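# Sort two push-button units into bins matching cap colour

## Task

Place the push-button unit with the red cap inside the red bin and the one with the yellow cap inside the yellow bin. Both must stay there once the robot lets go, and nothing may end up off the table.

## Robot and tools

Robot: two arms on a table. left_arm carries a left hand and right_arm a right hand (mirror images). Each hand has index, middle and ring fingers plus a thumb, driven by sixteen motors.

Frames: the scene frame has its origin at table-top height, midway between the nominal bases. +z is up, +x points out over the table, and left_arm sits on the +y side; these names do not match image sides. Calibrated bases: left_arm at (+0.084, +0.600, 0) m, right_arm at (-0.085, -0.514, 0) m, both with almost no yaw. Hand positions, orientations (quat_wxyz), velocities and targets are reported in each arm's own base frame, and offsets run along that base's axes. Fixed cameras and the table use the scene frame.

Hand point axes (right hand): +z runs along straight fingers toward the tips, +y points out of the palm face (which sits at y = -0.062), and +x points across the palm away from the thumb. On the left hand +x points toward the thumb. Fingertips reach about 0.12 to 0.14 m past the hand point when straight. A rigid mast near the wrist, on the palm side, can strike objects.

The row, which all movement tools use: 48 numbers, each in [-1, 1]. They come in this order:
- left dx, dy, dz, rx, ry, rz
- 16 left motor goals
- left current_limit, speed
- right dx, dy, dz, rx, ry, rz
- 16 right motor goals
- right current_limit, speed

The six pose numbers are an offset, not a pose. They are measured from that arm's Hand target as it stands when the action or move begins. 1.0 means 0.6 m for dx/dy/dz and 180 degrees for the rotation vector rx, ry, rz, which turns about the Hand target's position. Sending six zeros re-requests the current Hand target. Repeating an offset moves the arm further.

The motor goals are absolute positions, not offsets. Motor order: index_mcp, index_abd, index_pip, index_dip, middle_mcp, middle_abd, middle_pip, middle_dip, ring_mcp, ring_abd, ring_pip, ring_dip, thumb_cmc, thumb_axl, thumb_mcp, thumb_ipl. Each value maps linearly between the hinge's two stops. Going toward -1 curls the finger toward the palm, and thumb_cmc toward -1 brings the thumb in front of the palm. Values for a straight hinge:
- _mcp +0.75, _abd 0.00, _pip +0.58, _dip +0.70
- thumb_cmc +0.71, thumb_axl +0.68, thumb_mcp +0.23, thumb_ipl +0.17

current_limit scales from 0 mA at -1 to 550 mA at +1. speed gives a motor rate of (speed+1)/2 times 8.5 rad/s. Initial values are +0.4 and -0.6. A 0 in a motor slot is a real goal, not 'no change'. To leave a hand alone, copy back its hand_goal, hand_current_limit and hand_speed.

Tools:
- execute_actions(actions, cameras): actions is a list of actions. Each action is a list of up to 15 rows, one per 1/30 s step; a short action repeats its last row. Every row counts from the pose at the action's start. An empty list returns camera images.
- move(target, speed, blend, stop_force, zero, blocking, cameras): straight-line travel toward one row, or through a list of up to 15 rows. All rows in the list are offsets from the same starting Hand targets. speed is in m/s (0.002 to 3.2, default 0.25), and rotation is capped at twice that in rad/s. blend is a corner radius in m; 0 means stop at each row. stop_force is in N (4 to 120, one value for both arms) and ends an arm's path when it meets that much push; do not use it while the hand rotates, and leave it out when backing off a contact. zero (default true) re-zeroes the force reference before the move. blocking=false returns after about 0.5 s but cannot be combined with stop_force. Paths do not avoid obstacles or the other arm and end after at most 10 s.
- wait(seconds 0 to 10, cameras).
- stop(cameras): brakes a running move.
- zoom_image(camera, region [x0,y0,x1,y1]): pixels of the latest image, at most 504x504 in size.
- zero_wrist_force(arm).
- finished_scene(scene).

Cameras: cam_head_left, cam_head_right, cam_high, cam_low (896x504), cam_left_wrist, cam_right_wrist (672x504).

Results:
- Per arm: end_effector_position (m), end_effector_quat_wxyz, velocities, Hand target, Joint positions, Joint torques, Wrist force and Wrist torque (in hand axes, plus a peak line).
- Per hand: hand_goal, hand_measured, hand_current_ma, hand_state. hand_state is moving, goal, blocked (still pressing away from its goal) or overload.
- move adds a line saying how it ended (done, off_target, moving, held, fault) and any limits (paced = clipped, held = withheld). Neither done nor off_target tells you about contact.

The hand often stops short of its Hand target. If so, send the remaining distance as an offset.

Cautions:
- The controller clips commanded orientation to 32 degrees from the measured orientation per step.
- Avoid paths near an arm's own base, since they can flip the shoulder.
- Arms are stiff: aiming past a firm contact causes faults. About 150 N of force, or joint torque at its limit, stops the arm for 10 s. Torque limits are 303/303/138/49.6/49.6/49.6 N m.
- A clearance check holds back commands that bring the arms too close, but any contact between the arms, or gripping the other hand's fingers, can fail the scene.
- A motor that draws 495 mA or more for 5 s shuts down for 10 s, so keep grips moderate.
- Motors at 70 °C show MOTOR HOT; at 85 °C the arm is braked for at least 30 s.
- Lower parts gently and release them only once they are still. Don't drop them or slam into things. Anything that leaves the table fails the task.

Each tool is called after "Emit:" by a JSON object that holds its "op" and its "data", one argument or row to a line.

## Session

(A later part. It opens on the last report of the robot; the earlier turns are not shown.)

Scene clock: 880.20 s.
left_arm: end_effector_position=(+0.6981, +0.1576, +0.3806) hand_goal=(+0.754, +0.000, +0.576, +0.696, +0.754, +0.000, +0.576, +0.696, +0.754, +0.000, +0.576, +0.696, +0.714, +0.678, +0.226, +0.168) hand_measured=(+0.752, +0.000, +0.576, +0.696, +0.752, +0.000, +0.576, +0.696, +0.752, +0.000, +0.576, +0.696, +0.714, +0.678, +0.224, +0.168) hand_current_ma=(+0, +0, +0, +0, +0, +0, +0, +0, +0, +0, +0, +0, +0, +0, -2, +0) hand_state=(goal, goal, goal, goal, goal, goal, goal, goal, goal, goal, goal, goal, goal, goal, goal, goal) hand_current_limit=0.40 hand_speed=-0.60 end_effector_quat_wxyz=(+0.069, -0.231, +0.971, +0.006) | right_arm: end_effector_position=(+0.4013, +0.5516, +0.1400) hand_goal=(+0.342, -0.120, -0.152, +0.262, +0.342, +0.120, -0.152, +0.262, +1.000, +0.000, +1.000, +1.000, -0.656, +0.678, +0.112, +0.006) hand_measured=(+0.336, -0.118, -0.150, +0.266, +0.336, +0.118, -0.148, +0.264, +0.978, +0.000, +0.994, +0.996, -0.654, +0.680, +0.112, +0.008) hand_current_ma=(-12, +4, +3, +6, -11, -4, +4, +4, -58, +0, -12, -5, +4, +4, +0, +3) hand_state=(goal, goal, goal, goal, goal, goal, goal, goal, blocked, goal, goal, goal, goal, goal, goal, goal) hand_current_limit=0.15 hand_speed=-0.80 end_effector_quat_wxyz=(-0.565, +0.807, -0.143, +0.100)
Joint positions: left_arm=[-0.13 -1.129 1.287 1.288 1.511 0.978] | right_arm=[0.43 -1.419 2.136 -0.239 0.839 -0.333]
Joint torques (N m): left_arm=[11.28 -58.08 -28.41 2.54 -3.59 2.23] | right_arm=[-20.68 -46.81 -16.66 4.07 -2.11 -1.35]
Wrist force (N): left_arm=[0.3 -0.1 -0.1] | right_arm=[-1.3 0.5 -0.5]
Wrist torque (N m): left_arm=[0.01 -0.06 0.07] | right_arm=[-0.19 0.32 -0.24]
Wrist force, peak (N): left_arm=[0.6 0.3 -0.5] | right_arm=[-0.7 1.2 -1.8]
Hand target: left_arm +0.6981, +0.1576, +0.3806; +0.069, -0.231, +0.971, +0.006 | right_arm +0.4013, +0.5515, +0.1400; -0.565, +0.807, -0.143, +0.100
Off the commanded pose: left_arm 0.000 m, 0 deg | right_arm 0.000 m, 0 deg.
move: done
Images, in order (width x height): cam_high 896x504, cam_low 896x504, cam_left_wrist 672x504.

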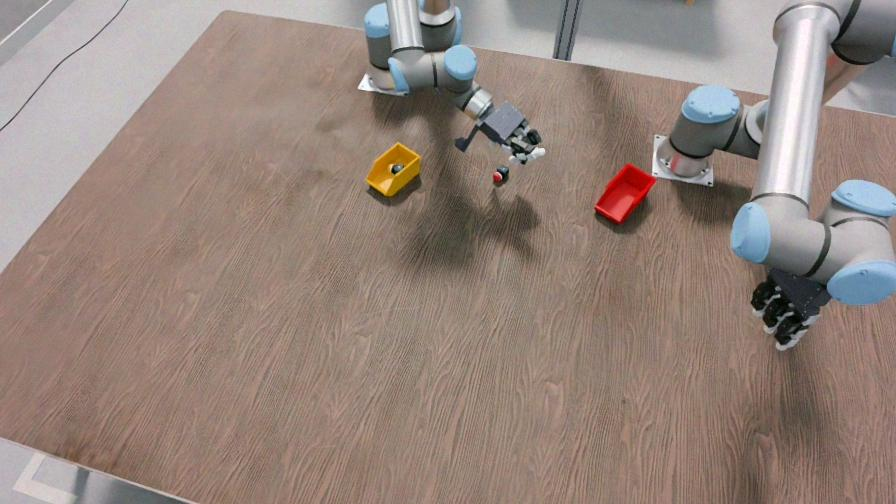

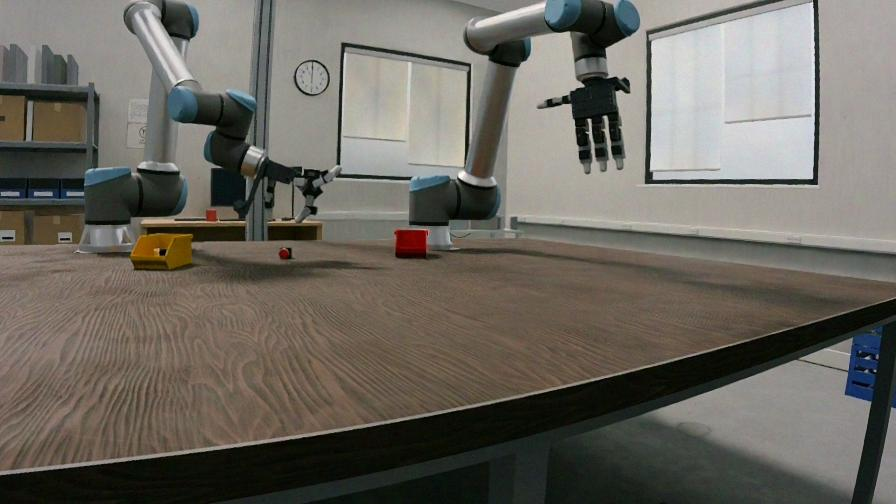

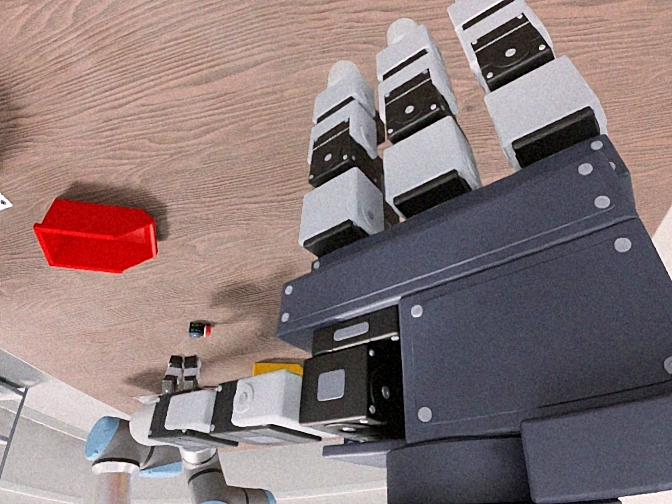

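Emit:
{"op": "move", "data": {
  "target": [0,0,0,0,0,0,0.754,0,0.576,0.696,0.754,0,0.576,0.696,0.754,0,0.576,0.696,0.714,0.678,0.226,0.168,0.4,-0.6,0,0.01,-0.1553,0,0,0,0.342,-0.12,-0.153,0.261,0.342,0.12,-0.153,0.261,1,0,1,1,-0.657,0.678,0.112,0.005,0.15,-0.8],
  "cameras": ["cam_low","cam_high","cam_left_wrist"],
  "speed": 0.08,
  "stop_force": 12
}}

Emit:
{"op": "zoom_image", "data": {
  "camera": "cam_high",
  "region": [440, 100, 560, 200]
}}

Emit:
{"op": "zoom_image", "data": {
  "camera": "cam_low",
  "region": [240, 200, 320, 280]
}}

Emit:
{"op": "zoom_image", "data": {
  "camera": "cam_left_wrist",
  "region": [130, 270, 270, 390]
}}

Scene clock: 909.17 s.
left_arm: end_effector_position=(+0.6981, +0.1576, +0.3806) hand_goal=(+0.754, +0.000, +0.576, +0.696, +0.754, +0.000, +0.576, +0.696, +0.754, +0.000, +0.576, +0.696, +0.714, +0.678, +0.226, +0.168) hand_measured=(+0.752, +0.000, +0.576, +0.696, +0.752, +0.000, +0.576, +0.696, +0.752, +0.000, +0.576, +0.696, +0.714, +0.678, +0.224, +0.168) hand_current_ma=(+0, +0, +0, +0, +0, +0, +0, +0, +0, +0, +0, +0, +0, +0, -2, +0) hand_state=(goal, goal, goal, goal, goal, goal, goal, goal, goal, goal, goal, goal, goal, goal, goal, goal) hand_current_limit=0.40 hand_speed=-0.60 end_effector_quat_wxyz=(+0.069, -0.231, +0.971, +0.006) | right_arm: end_effector_position=(+0.4013, +0.5575, +0.0468) hand_goal=(+0.342, -0.120, -0.152, +0.262, +0.342, +0.120, -0.152, +0.262, +1.000, +0.000, +1.000, +1.000, -0.656, +0.678, +0.112, +0.006) hand_measured=(+0.336, -0.118, -0.150, +0.266, +0.336, +0.118, -0.150, +0.264, +0.978, +0.000, +0.994, +0.996, -0.654, +0.680, +0.112, +0.008) hand_current_ma=(-12, +4, +3, +6, -11, -4, +4, +4, -57, +0, -12, -5, +4, +4, +0, +3) hand_state=(goal, goal, goal, goal, goal, goal, goal, goal, blocked, goal, goal, goal, goal, goal, goal, goal) hand_current_limit=0.15 hand_speed=-0.80 end_effector_quat_wxyz=(-0.565, +0.807, -0.143, +0.100)
Joint positions: left_arm=[-0.13 -1.129 1.287 1.288 1.511 0.978] | right_arm=[0.441 -1.281 2.187 -0.433 0.849 -0.326]
Joint torques (N m): left_arm=[10.94 -58.87 -29.02 2.36 -3.73 2.03] | right_arm=[-13.14 -65.25 -36.89 4.06 -2.44 -2.18]
Wrist force (N): left_arm=[0.0 0.1 -0.6] | right_arm=[-1.0 -0.1 -0.7]
Wrist torque (N m): left_arm=[0.07 -0.03 0.04] | right_arm=[-0.20 0.30 -0.18]
Wrist force, peak (N): left_arm=[0.5 0.1 -0.7] | right_arm=[-1.2 1.5 -0.7]
Hand target: left_arm +0.6981, +0.1576, +0.3806; +0.069, -0.231, +0.971, +0.006 | right_arm +0.4013, +0.5575, +0.0468; -0.565, +0.807, -0.143, +0.100
Off the commanded pose: left_arm 0.000 m, 0 deg | right_arm 0.000 m, 0 deg.
move: done
Images, in order (width x height): cam_high 896x504, cam_low 896x504, cam_left_wrist 672x504.

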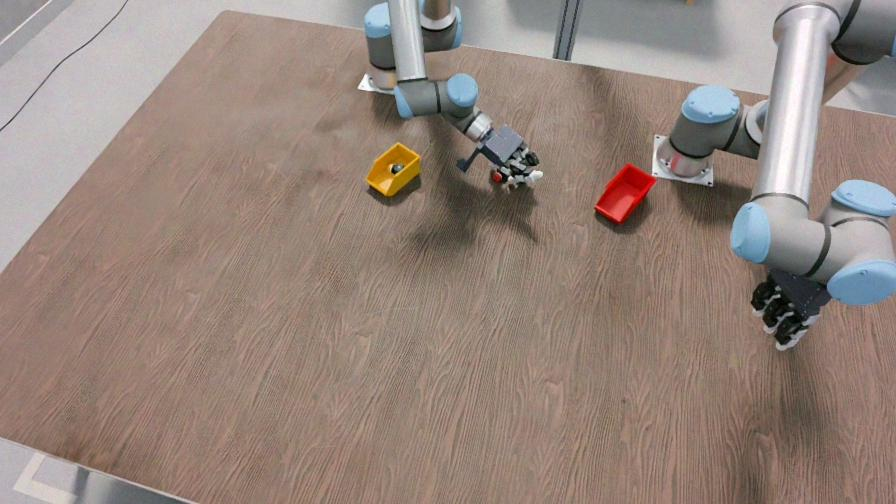

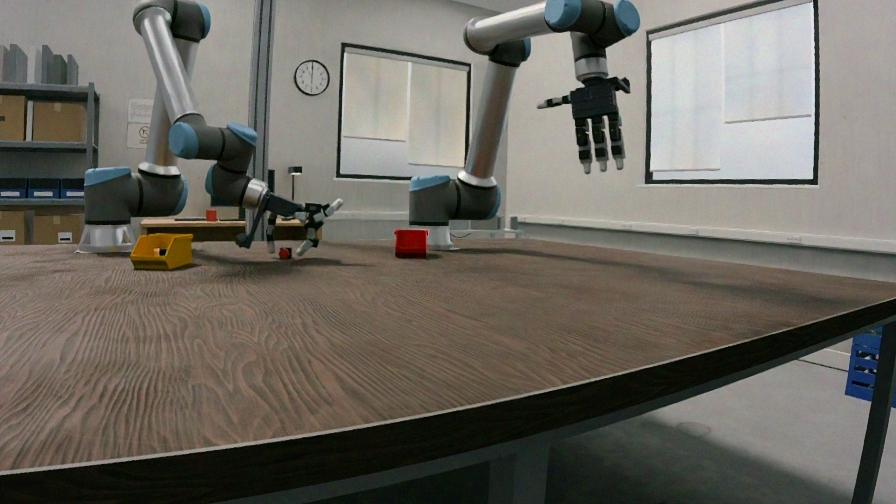

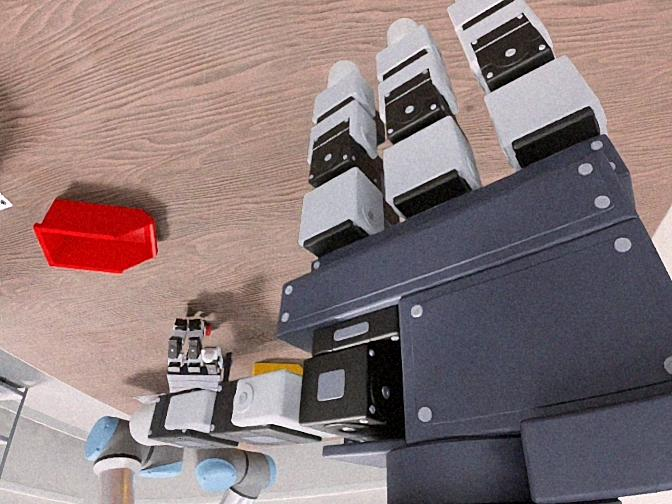

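Scaled by 4.200.

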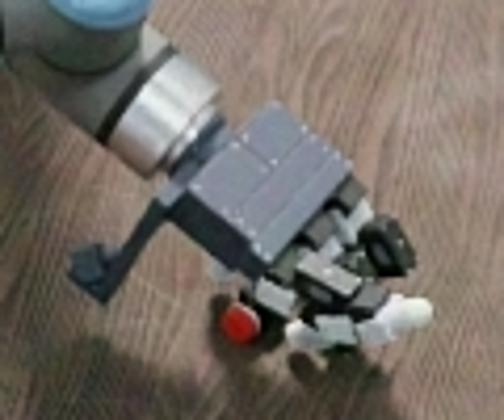

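Scaled by 6.300.

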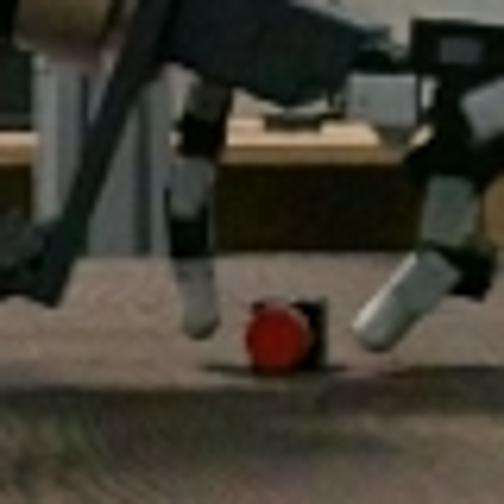

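Scaled by 3.600 from the camera's 672x504 image, which has a finer 960x720 frame.

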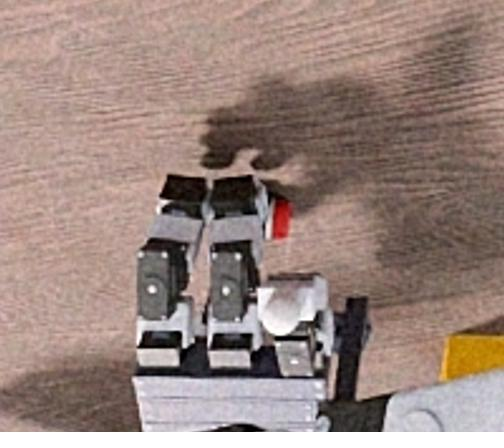

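Emit:
{"op": "move", "data": {
  "target": [0,0,0,0,0,0,0.754,0,0.576,0.696,0.754,0,0.576,0.696,0.754,0,0.576,0.696,0.714,0.678,0.226,0.168,0.4,-0.6,0,0,0,0,0,0,0.041,-0.12,-0.153,0.261,0.041,0.12,-0.153,0.261,1,0,1,1,-0.657,0.678,-0.225,0.005,0.12,-0.9],
  "cameras": ["cam_low","cam_high"]
}}

Emit:
{"op": "zoom_image", "data": {
  "camera": "cam_high",
  "region": [460, 120, 560, 210]
}}

Emit:
{"op": "zoom_image", "data": {
  "camera": "cam_low",
  "region": [240, 200, 320, 280]
}}

Scene clock: 922.73 s.
left_arm: end_effector_position=(+0.6981, +0.1576, +0.3806) hand_goal=(+0.754, +0.000, +0.576, +0.696, +0.754, +0.000, +0.576, +0.696, +0.754, +0.000, +0.576, +0.696, +0.714, +0.678, +0.226, +0.168) hand_measured=(+0.752, +0.000, +0.576, +0.696, +0.752, +0.000, +0.576, +0.696, +0.752, +0.000, +0.576, +0.696, +0.714, +0.678, +0.224, +0.168) hand_current_ma=(+0, +0, +0, +0, +0, +0, +0, +0, +0, +0, +0, +0, +0, +0, -2, +0) hand_state=(goal, goal, goal, goal, goal, goal, goal, goal, goal, goal, goal, goal, goal, goal, goal, goal) hand_current_limit=0.40 hand_speed=-0.60 end_effector_quat_wxyz=(+0.069, -0.231, +0.971, +0.006) | right_arm: end_effector_position=(+0.4013, +0.5575, +0.0468) hand_goal=(+0.042, -0.120, -0.152, +0.262, +0.042, +0.120, -0.152, +0.262, +1.000, +0.000, +1.000, +1.000, -0.656, +0.678, -0.224, +0.006) hand_measured=(+0.102, -0.106, -0.138, +0.266, +0.154, +0.100, -0.134, +0.266, +0.978, +0.000, +0.994, +0.996, -0.640, +0.682, -0.016, +0.020) hand_current_ma=(+208, +26, +31, +6, +308, -39, +40, +7, -57, +0, -12, -5, +38, +9, +308, +45) hand_state=(blocked, goal, goal, goal, blocked, goal, goal, goal, blocked, goal, goal, goal, goal, goal, blocked, goal) hand_current_limit=0.12 hand_speed=-0.90 end_effector_quat_wxyz=(-0.565, +0.807, -0.143, +0.100)
Joint positions: left_arm=[-0.13 -1.129 1.287 1.288 1.511 0.978] | right_arm=[0.441 -1.281 2.187 -0.433 0.849 -0.326]
Joint torques (N m): left_arm=[10.94 -57.6 -28.7 2.47 -3.44 1.98] | right_arm=[-14.5 -63.14 -34.11 3.58 -2.45 -2.11]
Wrist force (N): left_arm=[-0.1 -0.5 -0.3] | right_arm=[-1.5 -1.2 -1.3]
Wrist torque (N m): left_arm=[-0.01 -0.01 0.04] | right_arm=[-0.14 0.37 -0.22]
Wrist force, peak (N): left_arm=[0.1 0.0 -0.8] | right_arm=[-1.4 -2.5 -0.9]
Hand target: left_arm +0.6981, +0.1576, +0.3806; +0.069, -0.231, +0.971, +0.006 | right_arm +0.4013, +0.5575, +0.0468; -0.565, +0.807, -0.143, +0.100
Off the commanded pose: left_arm 0.000 m, 0 deg | right_arm 0.000 m, 0 deg.
move: done
Images, in order (width x height): cam_high 896x504, cam_low 896x504.

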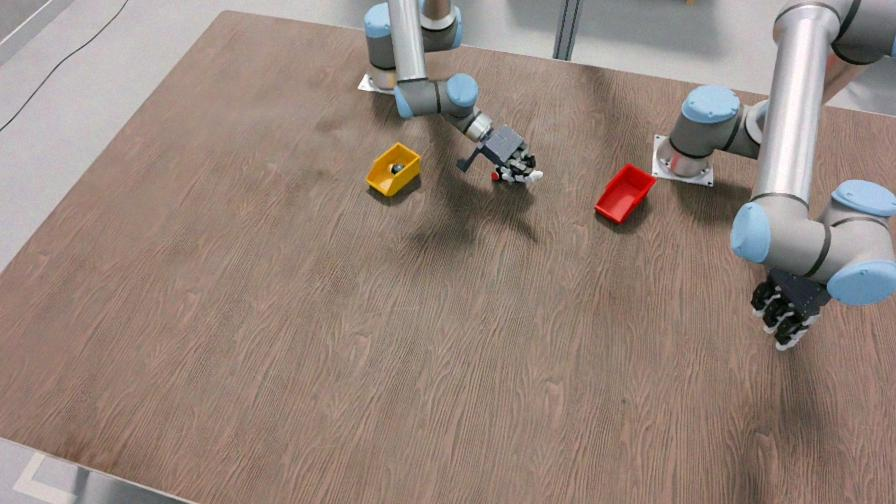

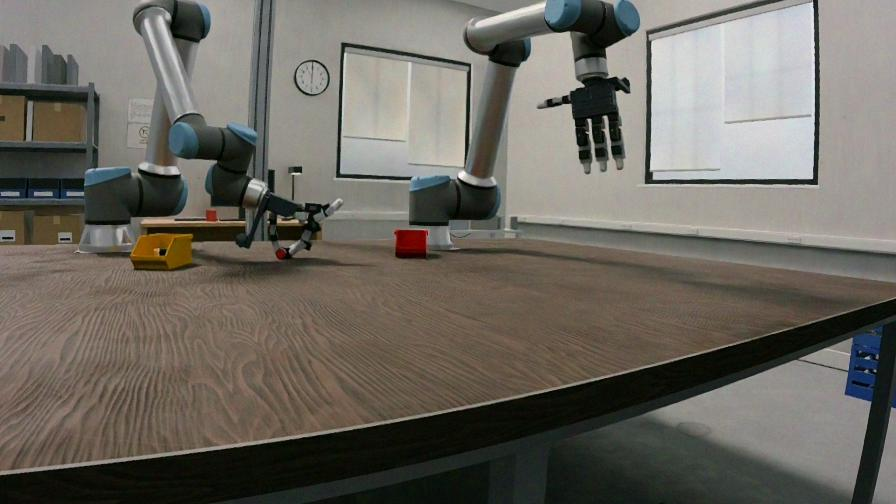

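Scaled by 5.040.

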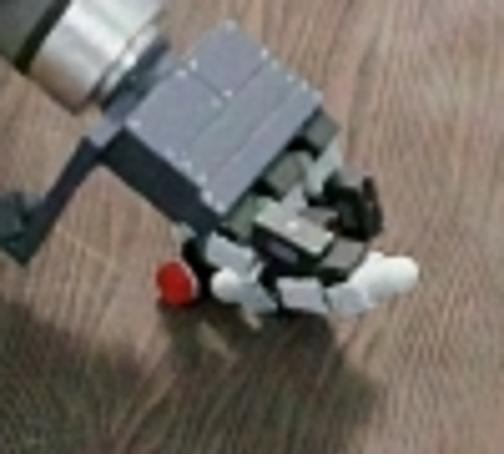

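Scaled by 6.300.

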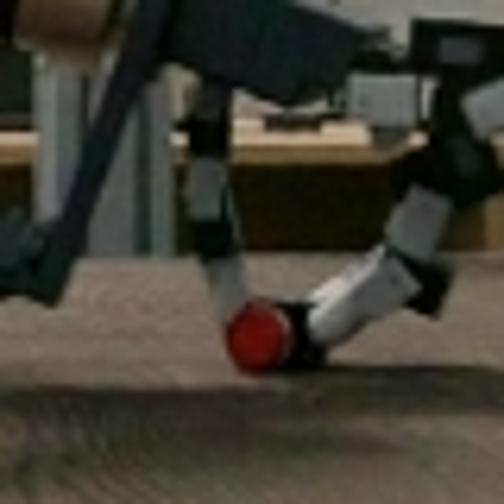

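Emit:
{"op": "move", "data": {
  "target": [0,0,0,0,0,0,0.754,0,0.576,0.696,0.754,0,0.576,0.696,0.754,0,0.576,0.696,0.714,0.678,0.226,0.168,0.4,-0.6,0,0,0.1,0,0,0,0,-0.12,-0.153,0.261,0.041,0.12,-0.153,0.261,1,0,1,1,-0.657,0.678,-0.225,0.005,0.2,-0.9],
  "cameras": ["cam_low","cam_high"],
  "speed": 0.05
}}

Emit:
{"op": "zoom_image", "data": {
  "camera": "cam_high",
  "region": [460, 120, 560, 210]
}}

Emit:
{"op": "zoom_image", "data": {
  "camera": "cam_low",
  "region": [240, 190, 320, 270]
}}

Scene clock: 931.60 s.
left_arm: end_effector_position=(+0.6981, +0.1576, +0.3806) hand_goal=(+0.754, +0.000, +0.576, +0.696, +0.754, +0.000, +0.576, +0.696, +0.754, +0.000, +0.576, +0.696, +0.714, +0.678, +0.226, +0.168) hand_measured=(+0.752, +0.000, +0.576, +0.696, +0.752, +0.000, +0.576, +0.696, +0.752, +0.000, +0.576, +0.696, +0.714, +0.678, +0.224, +0.168) hand_current_ma=(+0, +0, +0, +0, +0, +0, +0, +0, +0, +0, +0, +0, +0, +0, -2, +0) hand_state=(goal, goal, goal, goal, goal, goal, goal, goal, goal, goal, goal, goal, goal, goal, goal, goal) hand_current_limit=0.40 hand_speed=-0.60 end_effector_quat_wxyz=(+0.069, -0.231, +0.971, +0.006) | right_arm: end_effector_position=(+0.4014, +0.5576, +0.1071) hand_goal=(+0.000, -0.120, -0.152, +0.262, +0.042, +0.120, -0.152, +0.262, +1.000, +0.000, +1.000, +1.000, -0.656, +0.678, -0.224, +0.006) hand_measured=(+0.068, -0.106, -0.136, +0.266, +0.138, +0.100, -0.128, +0.272, +0.978, +0.000, +0.994, +0.996, -0.638, +0.682, -0.016, +0.030) hand_current_ma=(+243, +28, +36, +8, +330, -40, +60, +19, -57, +0, -12, -5, +43, +10, +330, +86) hand_state=(blocked, goal, goal, goal, blocked, goal, blocked, goal, blocked, goal, goal, goal, goal, goal, blocked, blocked) hand_current_limit=0.20 hand_speed=-0.90 end_effector_quat_wxyz=(-0.565, +0.807, -0.143, +0.100)
Joint positions: left_arm=[-0.13 -1.129 1.287 1.288 1.511 0.978] | right_arm=[0.441 -1.37 2.152 -0.31 0.849 -0.326]
Joint torques (N m): left_arm=[10.73 -59.55 -28.8 2.6 -3.49 1.97] | right_arm=[-5.37 -27.26 -15.85 -3.31 -1.15 -0.64]
Wrist force (N): left_arm=[0.4 -0.1 -0.5] | right_arm=[-1.2 0.6 -0.6]
Wrist torque (N m): left_arm=[0.05 -0.08 0.07] | right_arm=[-0.20 0.32 -0.23]
Wrist force, peak (N): left_arm=[0.2 -0.4 -0.7] | right_arm=[-1.0 -3.0 -1.3]
Hand target: left_arm +0.6981, +0.1576, +0.3806; +0.069, -0.231, +0.971, +0.006 | right_arm +0.4013, +0.5575, +0.1068; -0.565, +0.807, -0.143, +0.100
Off the commanded pose: left_arm 0.000 m, 0 deg | right_arm 0.000 m, 0 deg.
move: done
Images, in order (width x height): cam_high 896x504, cam_low 896x504.

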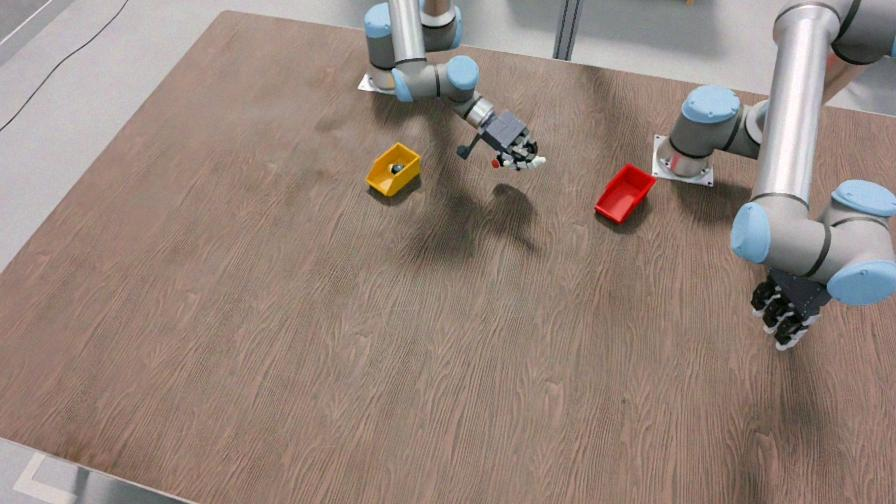

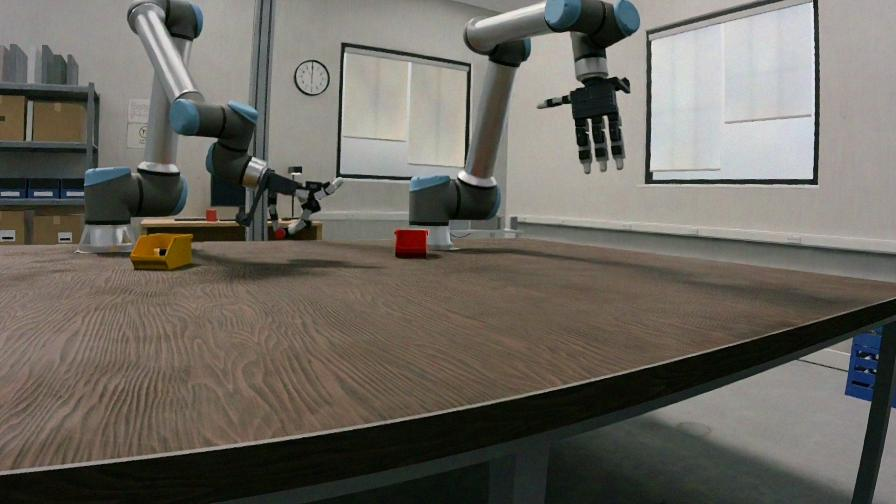

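Scaled by 5.040.

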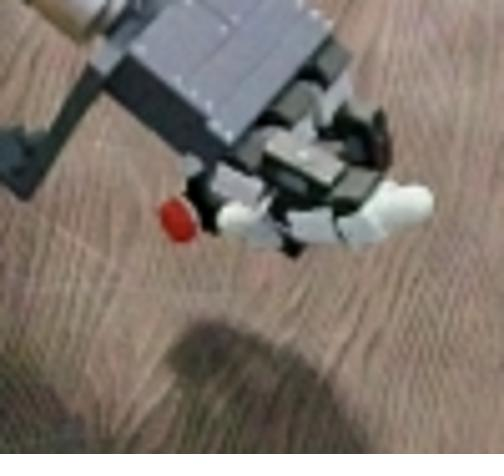

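Scaled by 6.300.

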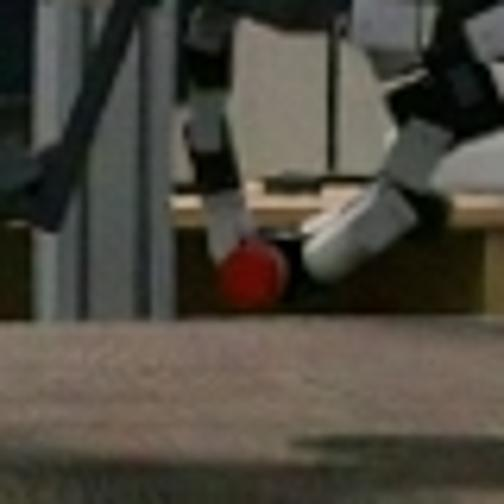

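Emit:
{"op": "move", "data": {
  "target": [
    [0,0,0,0,0,0,0.754,0,0.576,0.696,0.754,0,0.576,0.696,0.754,0,0.576,0.696,0.714,0.678,0.226,0.168,0.4,-0.6,0.05,0.1,0.22,-0.02,-0.01,0.09,0,-0.12,-0.153,0.261,0.041,0.12,-0.153,0.261,1,0,-0.737,-0.174,-0.657,0.678,-0.225,0.005,0.2,-0.9],
    [0,0,0,0,0,0,0.754,0,0.576,0.696,0.754,0,0.576,0.696,0.754,0,0.576,0.696,0.714,0.678,0.226,0.168,0.4,-0.6,-0.0122,0.6178,0.1553,-0.1133,-0.0412,0.4393,0,-0.12,-0.153,0.261,0.041,0.12,-0.153,0.261,1,0,-0.737,-0.174,-0.657,0.678,-0.225,0.005,0.2,-0.9]
  ],
  "blend": [0.05,0],
  "cameras": ["all"],
  "speed": 0.2
}}

Emit:
{"op": "zoom_image", "data": {
  "camera": "cam_high",
  "region": [550, 80, 700, 240]
}}

Emit:
{"op": "zoom_image", "data": {
  "camera": "cam_low",
  "region": [340, 160, 460, 280]
}}

Emit:
{"op": "zoom_image", "data": {
  "camera": "cam_left_wrist",
  "region": [0, 160, 260, 360]
}}

Scene clock: 1002.03 s.
left_arm: end_effector_position=(+0.6981, +0.1576, +0.3806) hand_goal=(+0.754, +0.000, +0.576, +0.696, +0.754, +0.000, +0.576, +0.696, +0.754, +0.000, +0.576, +0.696, +0.714, +0.678, +0.226, +0.168) hand_measured=(+0.752, +0.000, +0.576, +0.696, +0.752, +0.000, +0.576, +0.696, +0.752, +0.000, +0.576, +0.696, +0.714, +0.678, +0.224, +0.168) hand_current_ma=(+0, +0, +0, +0, +0, +0, +0, +0, +0, +0, +0, +0, +0, +0, -2, +0) hand_state=(goal, goal, goal, goal, goal, goal, goal, goal, goal, goal, goal, goal, goal, goal, goal, goal) hand_current_limit=0.40 hand_speed=-0.60 end_effector_quat_wxyz=(+0.069, -0.231, +0.971, +0.006) | right_arm: end_effector_position=(+0.3940, +0.9282, +0.2000) hand_goal=(+0.000, -0.120, -0.152, +0.262, +0.042, +0.120, -0.152, +0.262, +1.000, +0.000, -0.736, -0.174, -0.656, +0.678, -0.224, +0.006) hand_measured=(+0.068, -0.104, -0.136, +0.266, +0.136, +0.100, -0.126, +0.272, +0.982, +0.000, -0.732, -0.170, -0.638, +0.682, -0.016, +0.030) hand_current_ma=(+239, +29, +37, +8, +330, -40, +65, +20, -42, +0, +7, +5, +43, +10, +330, +90) hand_state=(blocked, goal, goal, goal, blocked, goal, blocked, goal, goal, goal, goal, goal, goal, goal, blocked, blocked) hand_current_limit=0.20 hand_speed=-0.90 end_effector_quat_wxyz=(-0.366, +0.785, +0.452, -0.211)
Joint positions: left_arm=[-0.13 -1.129 1.287 1.288 1.511 0.978] | right_arm=[0.865 -0.435 0.506 1.71 0.717 -1.846]
Joint torques (N m): left_arm=[11.89 -60.05 -28.48 2.38 -3.65 1.87] | right_arm=[-22.21 -101.19 -48.47 7.44 -3.76 -2.7]
Wrist force (N): left_arm=[0.1 0.1 -0.4] | right_arm=[-0.2 0.5 -0.5]
Wrist torque (N m): left_arm=[0.05 -0.04 0.05] | right_arm=[-0.06 0.15 -0.08]
Wrist force, peak (N): left_arm=[0.4 0.1 -0.8] | right_arm=[-1.4 3.9 -1.5]
Hand target: left_arm +0.6981, +0.1576, +0.3806; +0.069, -0.231, +0.971, +0.006 | right_arm +0.3940, +0.9282, +0.2000; -0.366, +0.785, +0.452, -0.211
Off the commanded pose: left_arm 0.000 m, 0 deg | right_arm 0.000 m, 0 deg.
move: done

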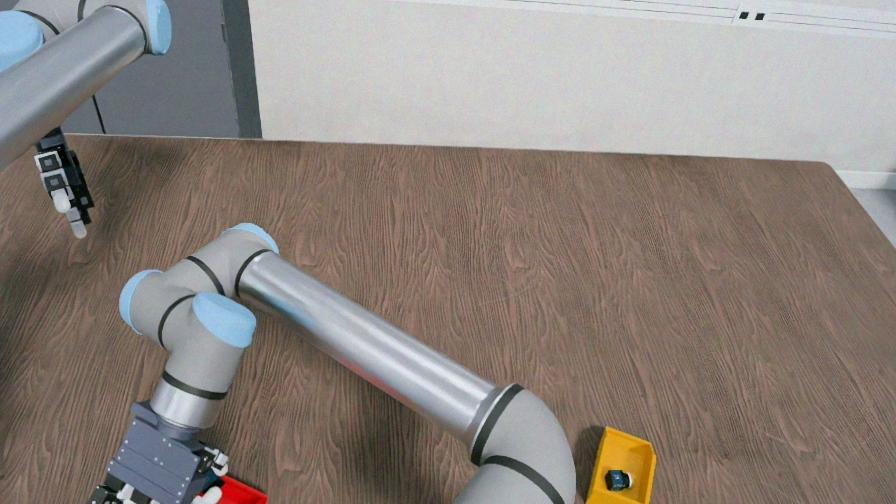

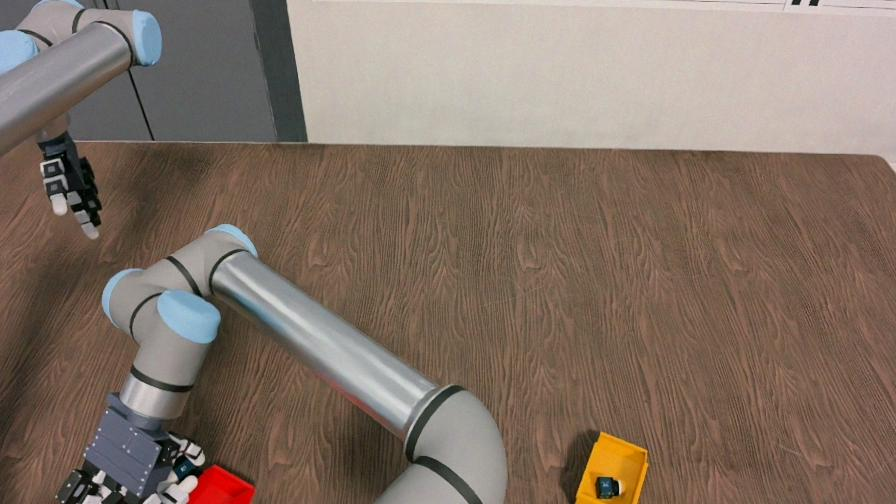

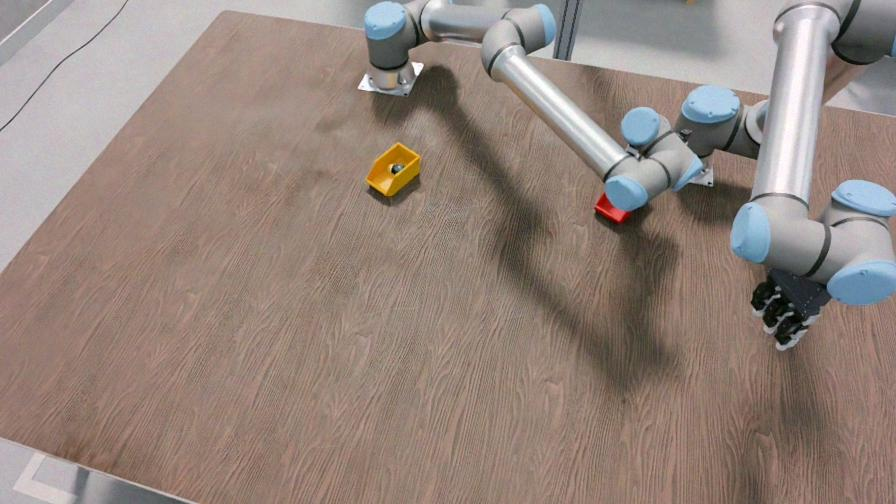

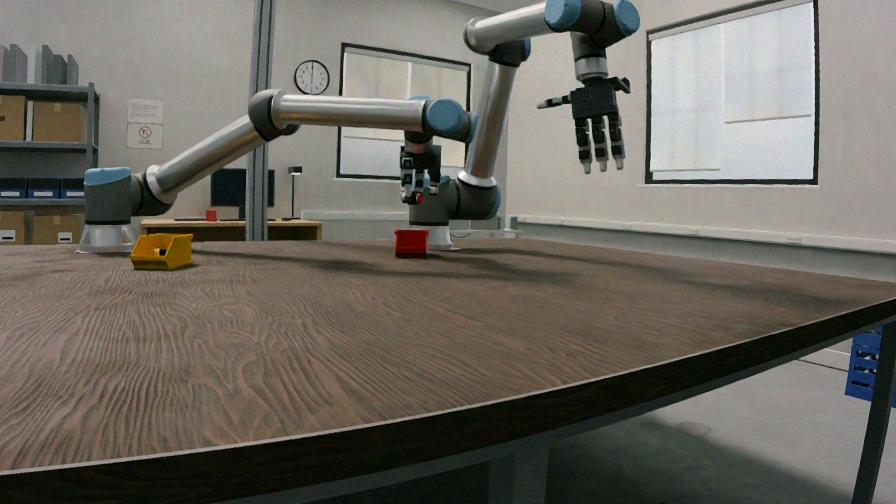

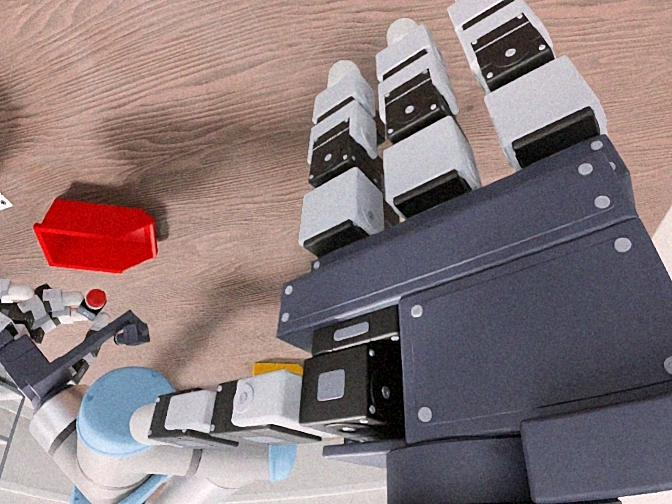

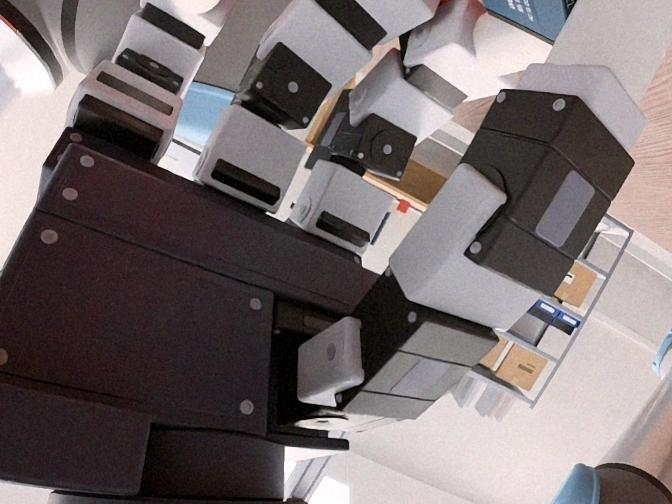

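Scaled by 3.150.

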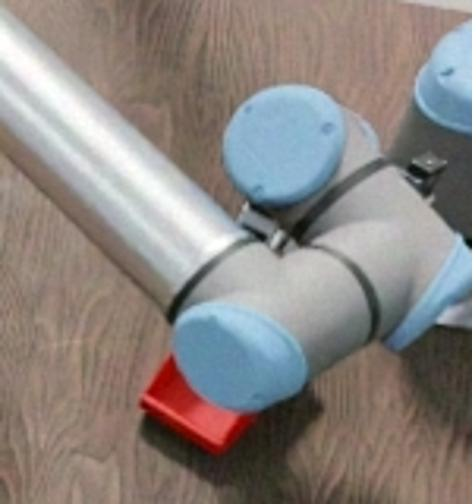

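Scaled by 4.200.

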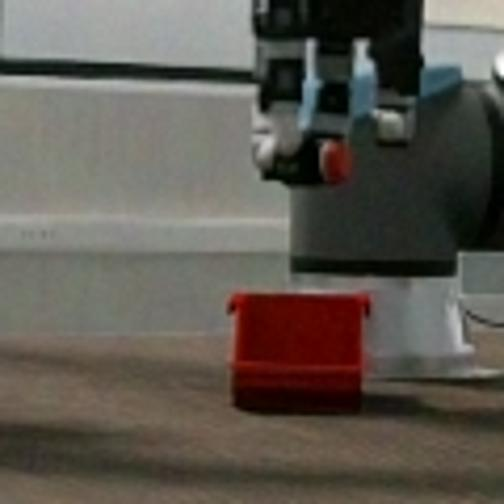

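Scaled by 1.938 from the camera's 672x504 image, which has a finer 960x720 frame.

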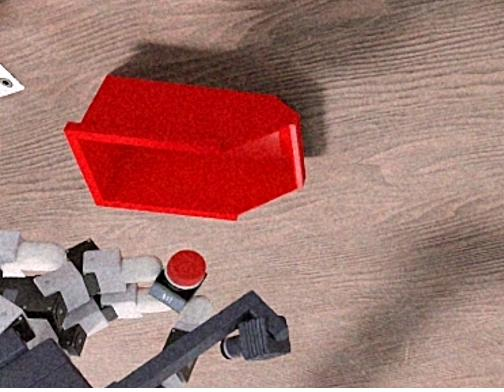

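Emit:
{"op": "move", "data": {
  "target": [0,0,0,0,0,0,0.754,0,0.576,0.696,0.754,0,0.576,0.696,0.754,0,0.576,0.696,0.714,0.678,0.226,0.168,0.4,-0.6,0.0222,-0.005,-0.15,0,0,0,0,-0.12,-0.153,0.261,0.041,0.12,-0.153,0.261,1,0,-0.737,-0.174,-0.657,0.678,-0.225,0.005,0.2,-0.9],
  "cameras": ["cam_low","cam_high","cam_left_wrist","cam_head_right"],
  "speed": 0.1
}}

Emit:
{"op": "zoom_image", "data": {
  "camera": "cam_low",
  "region": [360, 180, 460, 280]
}}

Emit:
{"op": "zoom_image", "data": {
  "camera": "cam_left_wrist",
  "region": [0, 180, 200, 340]
}}

Emit:
{"op": "zoom_image", "data": {
  "camera": "cam_head_right",
  "region": [60, 360, 300, 504]
}}

Scene clock: 1036.67 s.
left_arm: end_effector_position=(+0.6981, +0.1576, +0.3806) hand_goal=(+0.754, +0.000, +0.576, +0.696, +0.754, +0.000, +0.576, +0.696, +0.754, +0.000, +0.576, +0.696, +0.714, +0.678, +0.226, +0.168) hand_measured=(+0.752, +0.000, +0.576, +0.696, +0.752, +0.000, +0.576, +0.696, +0.752, +0.000, +0.576, +0.696, +0.714, +0.678, +0.224, +0.168) hand_current_ma=(+0, +0, +0, +0, +0, +0, +0, +0, +0, +0, +0, +0, +0, +0, -2, +0) hand_state=(goal, goal, goal, goal, goal, goal, goal, goal, goal, goal, goal, goal, goal, goal, goal, goal) hand_current_limit=0.40 hand_speed=-0.60 end_effector_quat_wxyz=(+0.069, -0.231, +0.971, +0.006) | right_arm: end_effector_position=(+0.4074, +0.9251, +0.1096) hand_goal=(+0.000, -0.120, -0.152, +0.262, +0.042, +0.120, -0.152, +0.262, +1.000, +0.000, -0.736, -0.174, -0.656, +0.678, -0.224, +0.006) hand_measured=(+0.068, -0.104, -0.136, +0.266, +0.136, +0.100, -0.126, +0.272, +0.984, +0.000, -0.732, -0.170, -0.638, +0.682, -0.016, +0.030) hand_current_ma=(+239, +29, +37, +8, +330, -40, +65, +20, -37, +0, +7, +5, +43, +10, +330, +90) hand_state=(blocked, goal, goal, goal, blocked, goal, blocked, goal, goal, goal, goal, goal, goal, goal, blocked, blocked) hand_current_limit=0.20 hand_speed=-0.90 end_effector_quat_wxyz=(-0.366, +0.785, +0.452, -0.211) end_effector_velocity=(+0.000, +0.000, +0.006) end_effector_angular_velocity=(+0.001, -0.001, +0.000)
Joint positions: left_arm=[-0.13 -1.129 1.287 1.288 1.511 0.978] | right_arm=[0.853 -0.386 0.569 1.611 0.72 -1.864]
Joint velocities: left_arm=[within noise] | right_arm=[0 -0.004 -0.003 0.006 0.001 0]
Joint torques (N m): left_arm=[11.79 -60.2 -28.83 2.41 -3.33 2.09] | right_arm=[-0.83 -125.44 -47.36 7.74 0.06 1.19]
Wrist force (N): left_arm=[0.4 -0.1 -0.4] | right_arm=[-0.4 0.0 -1.1]
Wrist torque (N m): left_arm=[0.04 -0.08 0.07] | right_arm=[-0.15 0.18 0.04]
Wrist force, peak (N): left_arm=[0.3 0.0 -0.8] | right_arm=[-0.3 -1.5 -1.6]
Hand target: left_arm +0.6981, +0.1576, +0.3806; +0.069, -0.231, +0.971, +0.006 | right_arm +0.4073, +0.9252, +0.1100; -0.366, +0.785, +0.452, -0.211
Off the commanded pose: left_arm 0.000 m, 0 deg | right_arm 0.000 m, 0 deg.
move: done
Images, in order (width x height): cam_head_right 896x504, cam_high 896x504, cam_low 896x504, cam_left_wrist 672x504.

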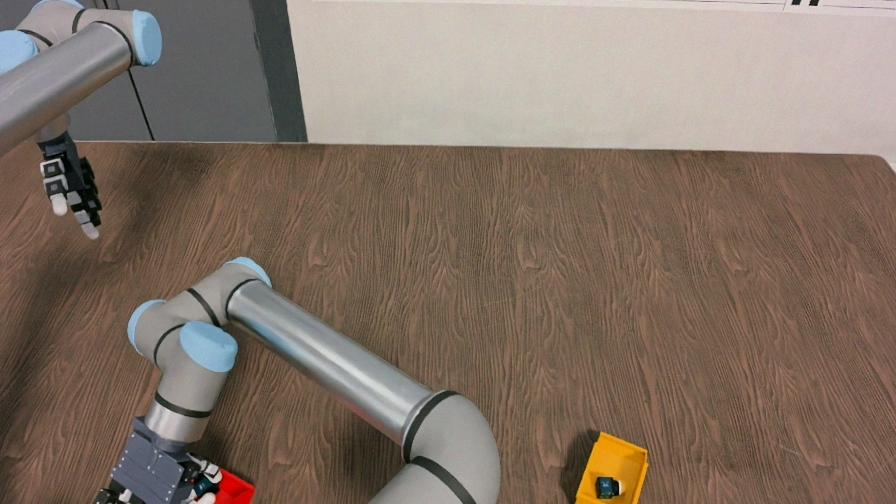

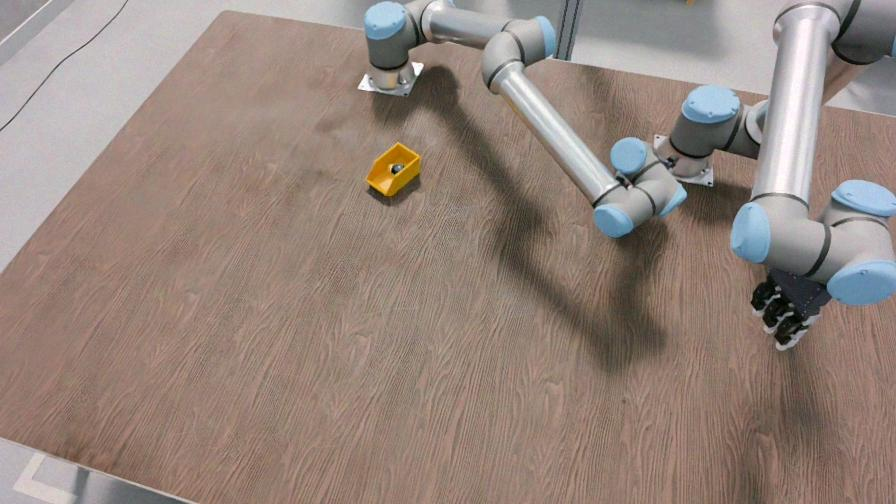

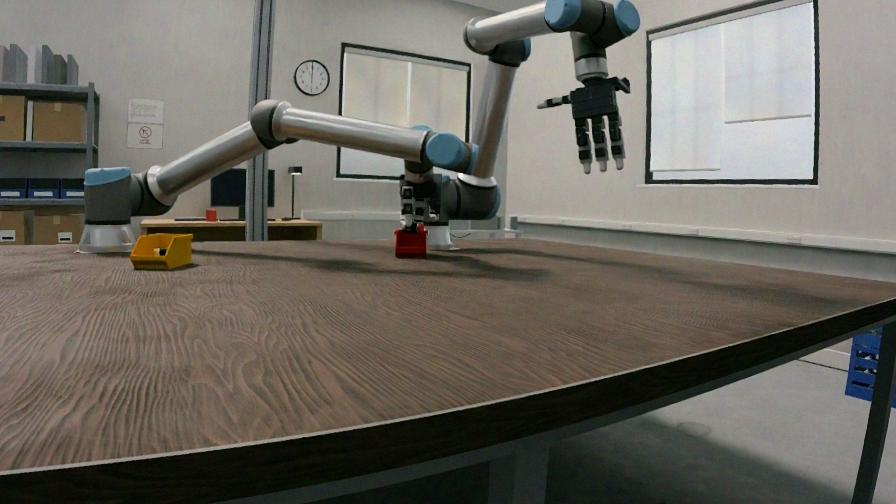

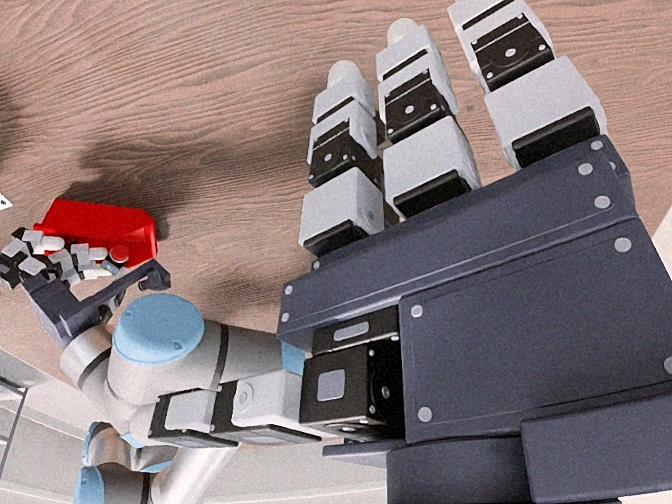

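Scaled by 5.040.

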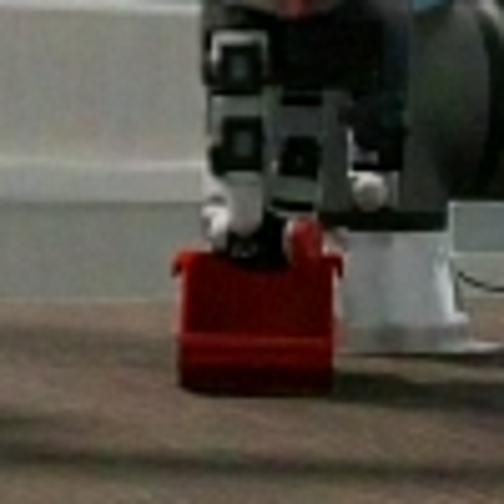

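Scaled by 2.520 from the camera's 672x504 image, which has a finer 960x720 frame.

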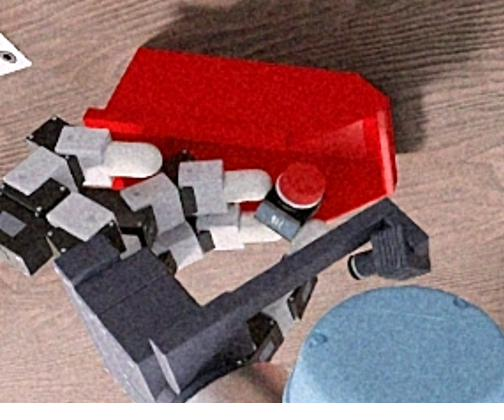

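Scaled by 2.100.

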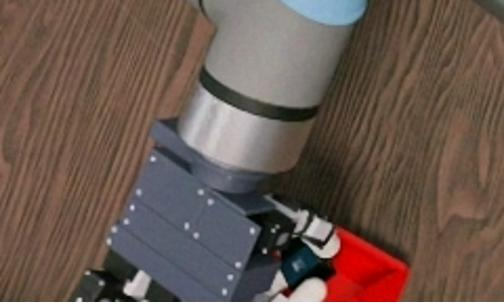

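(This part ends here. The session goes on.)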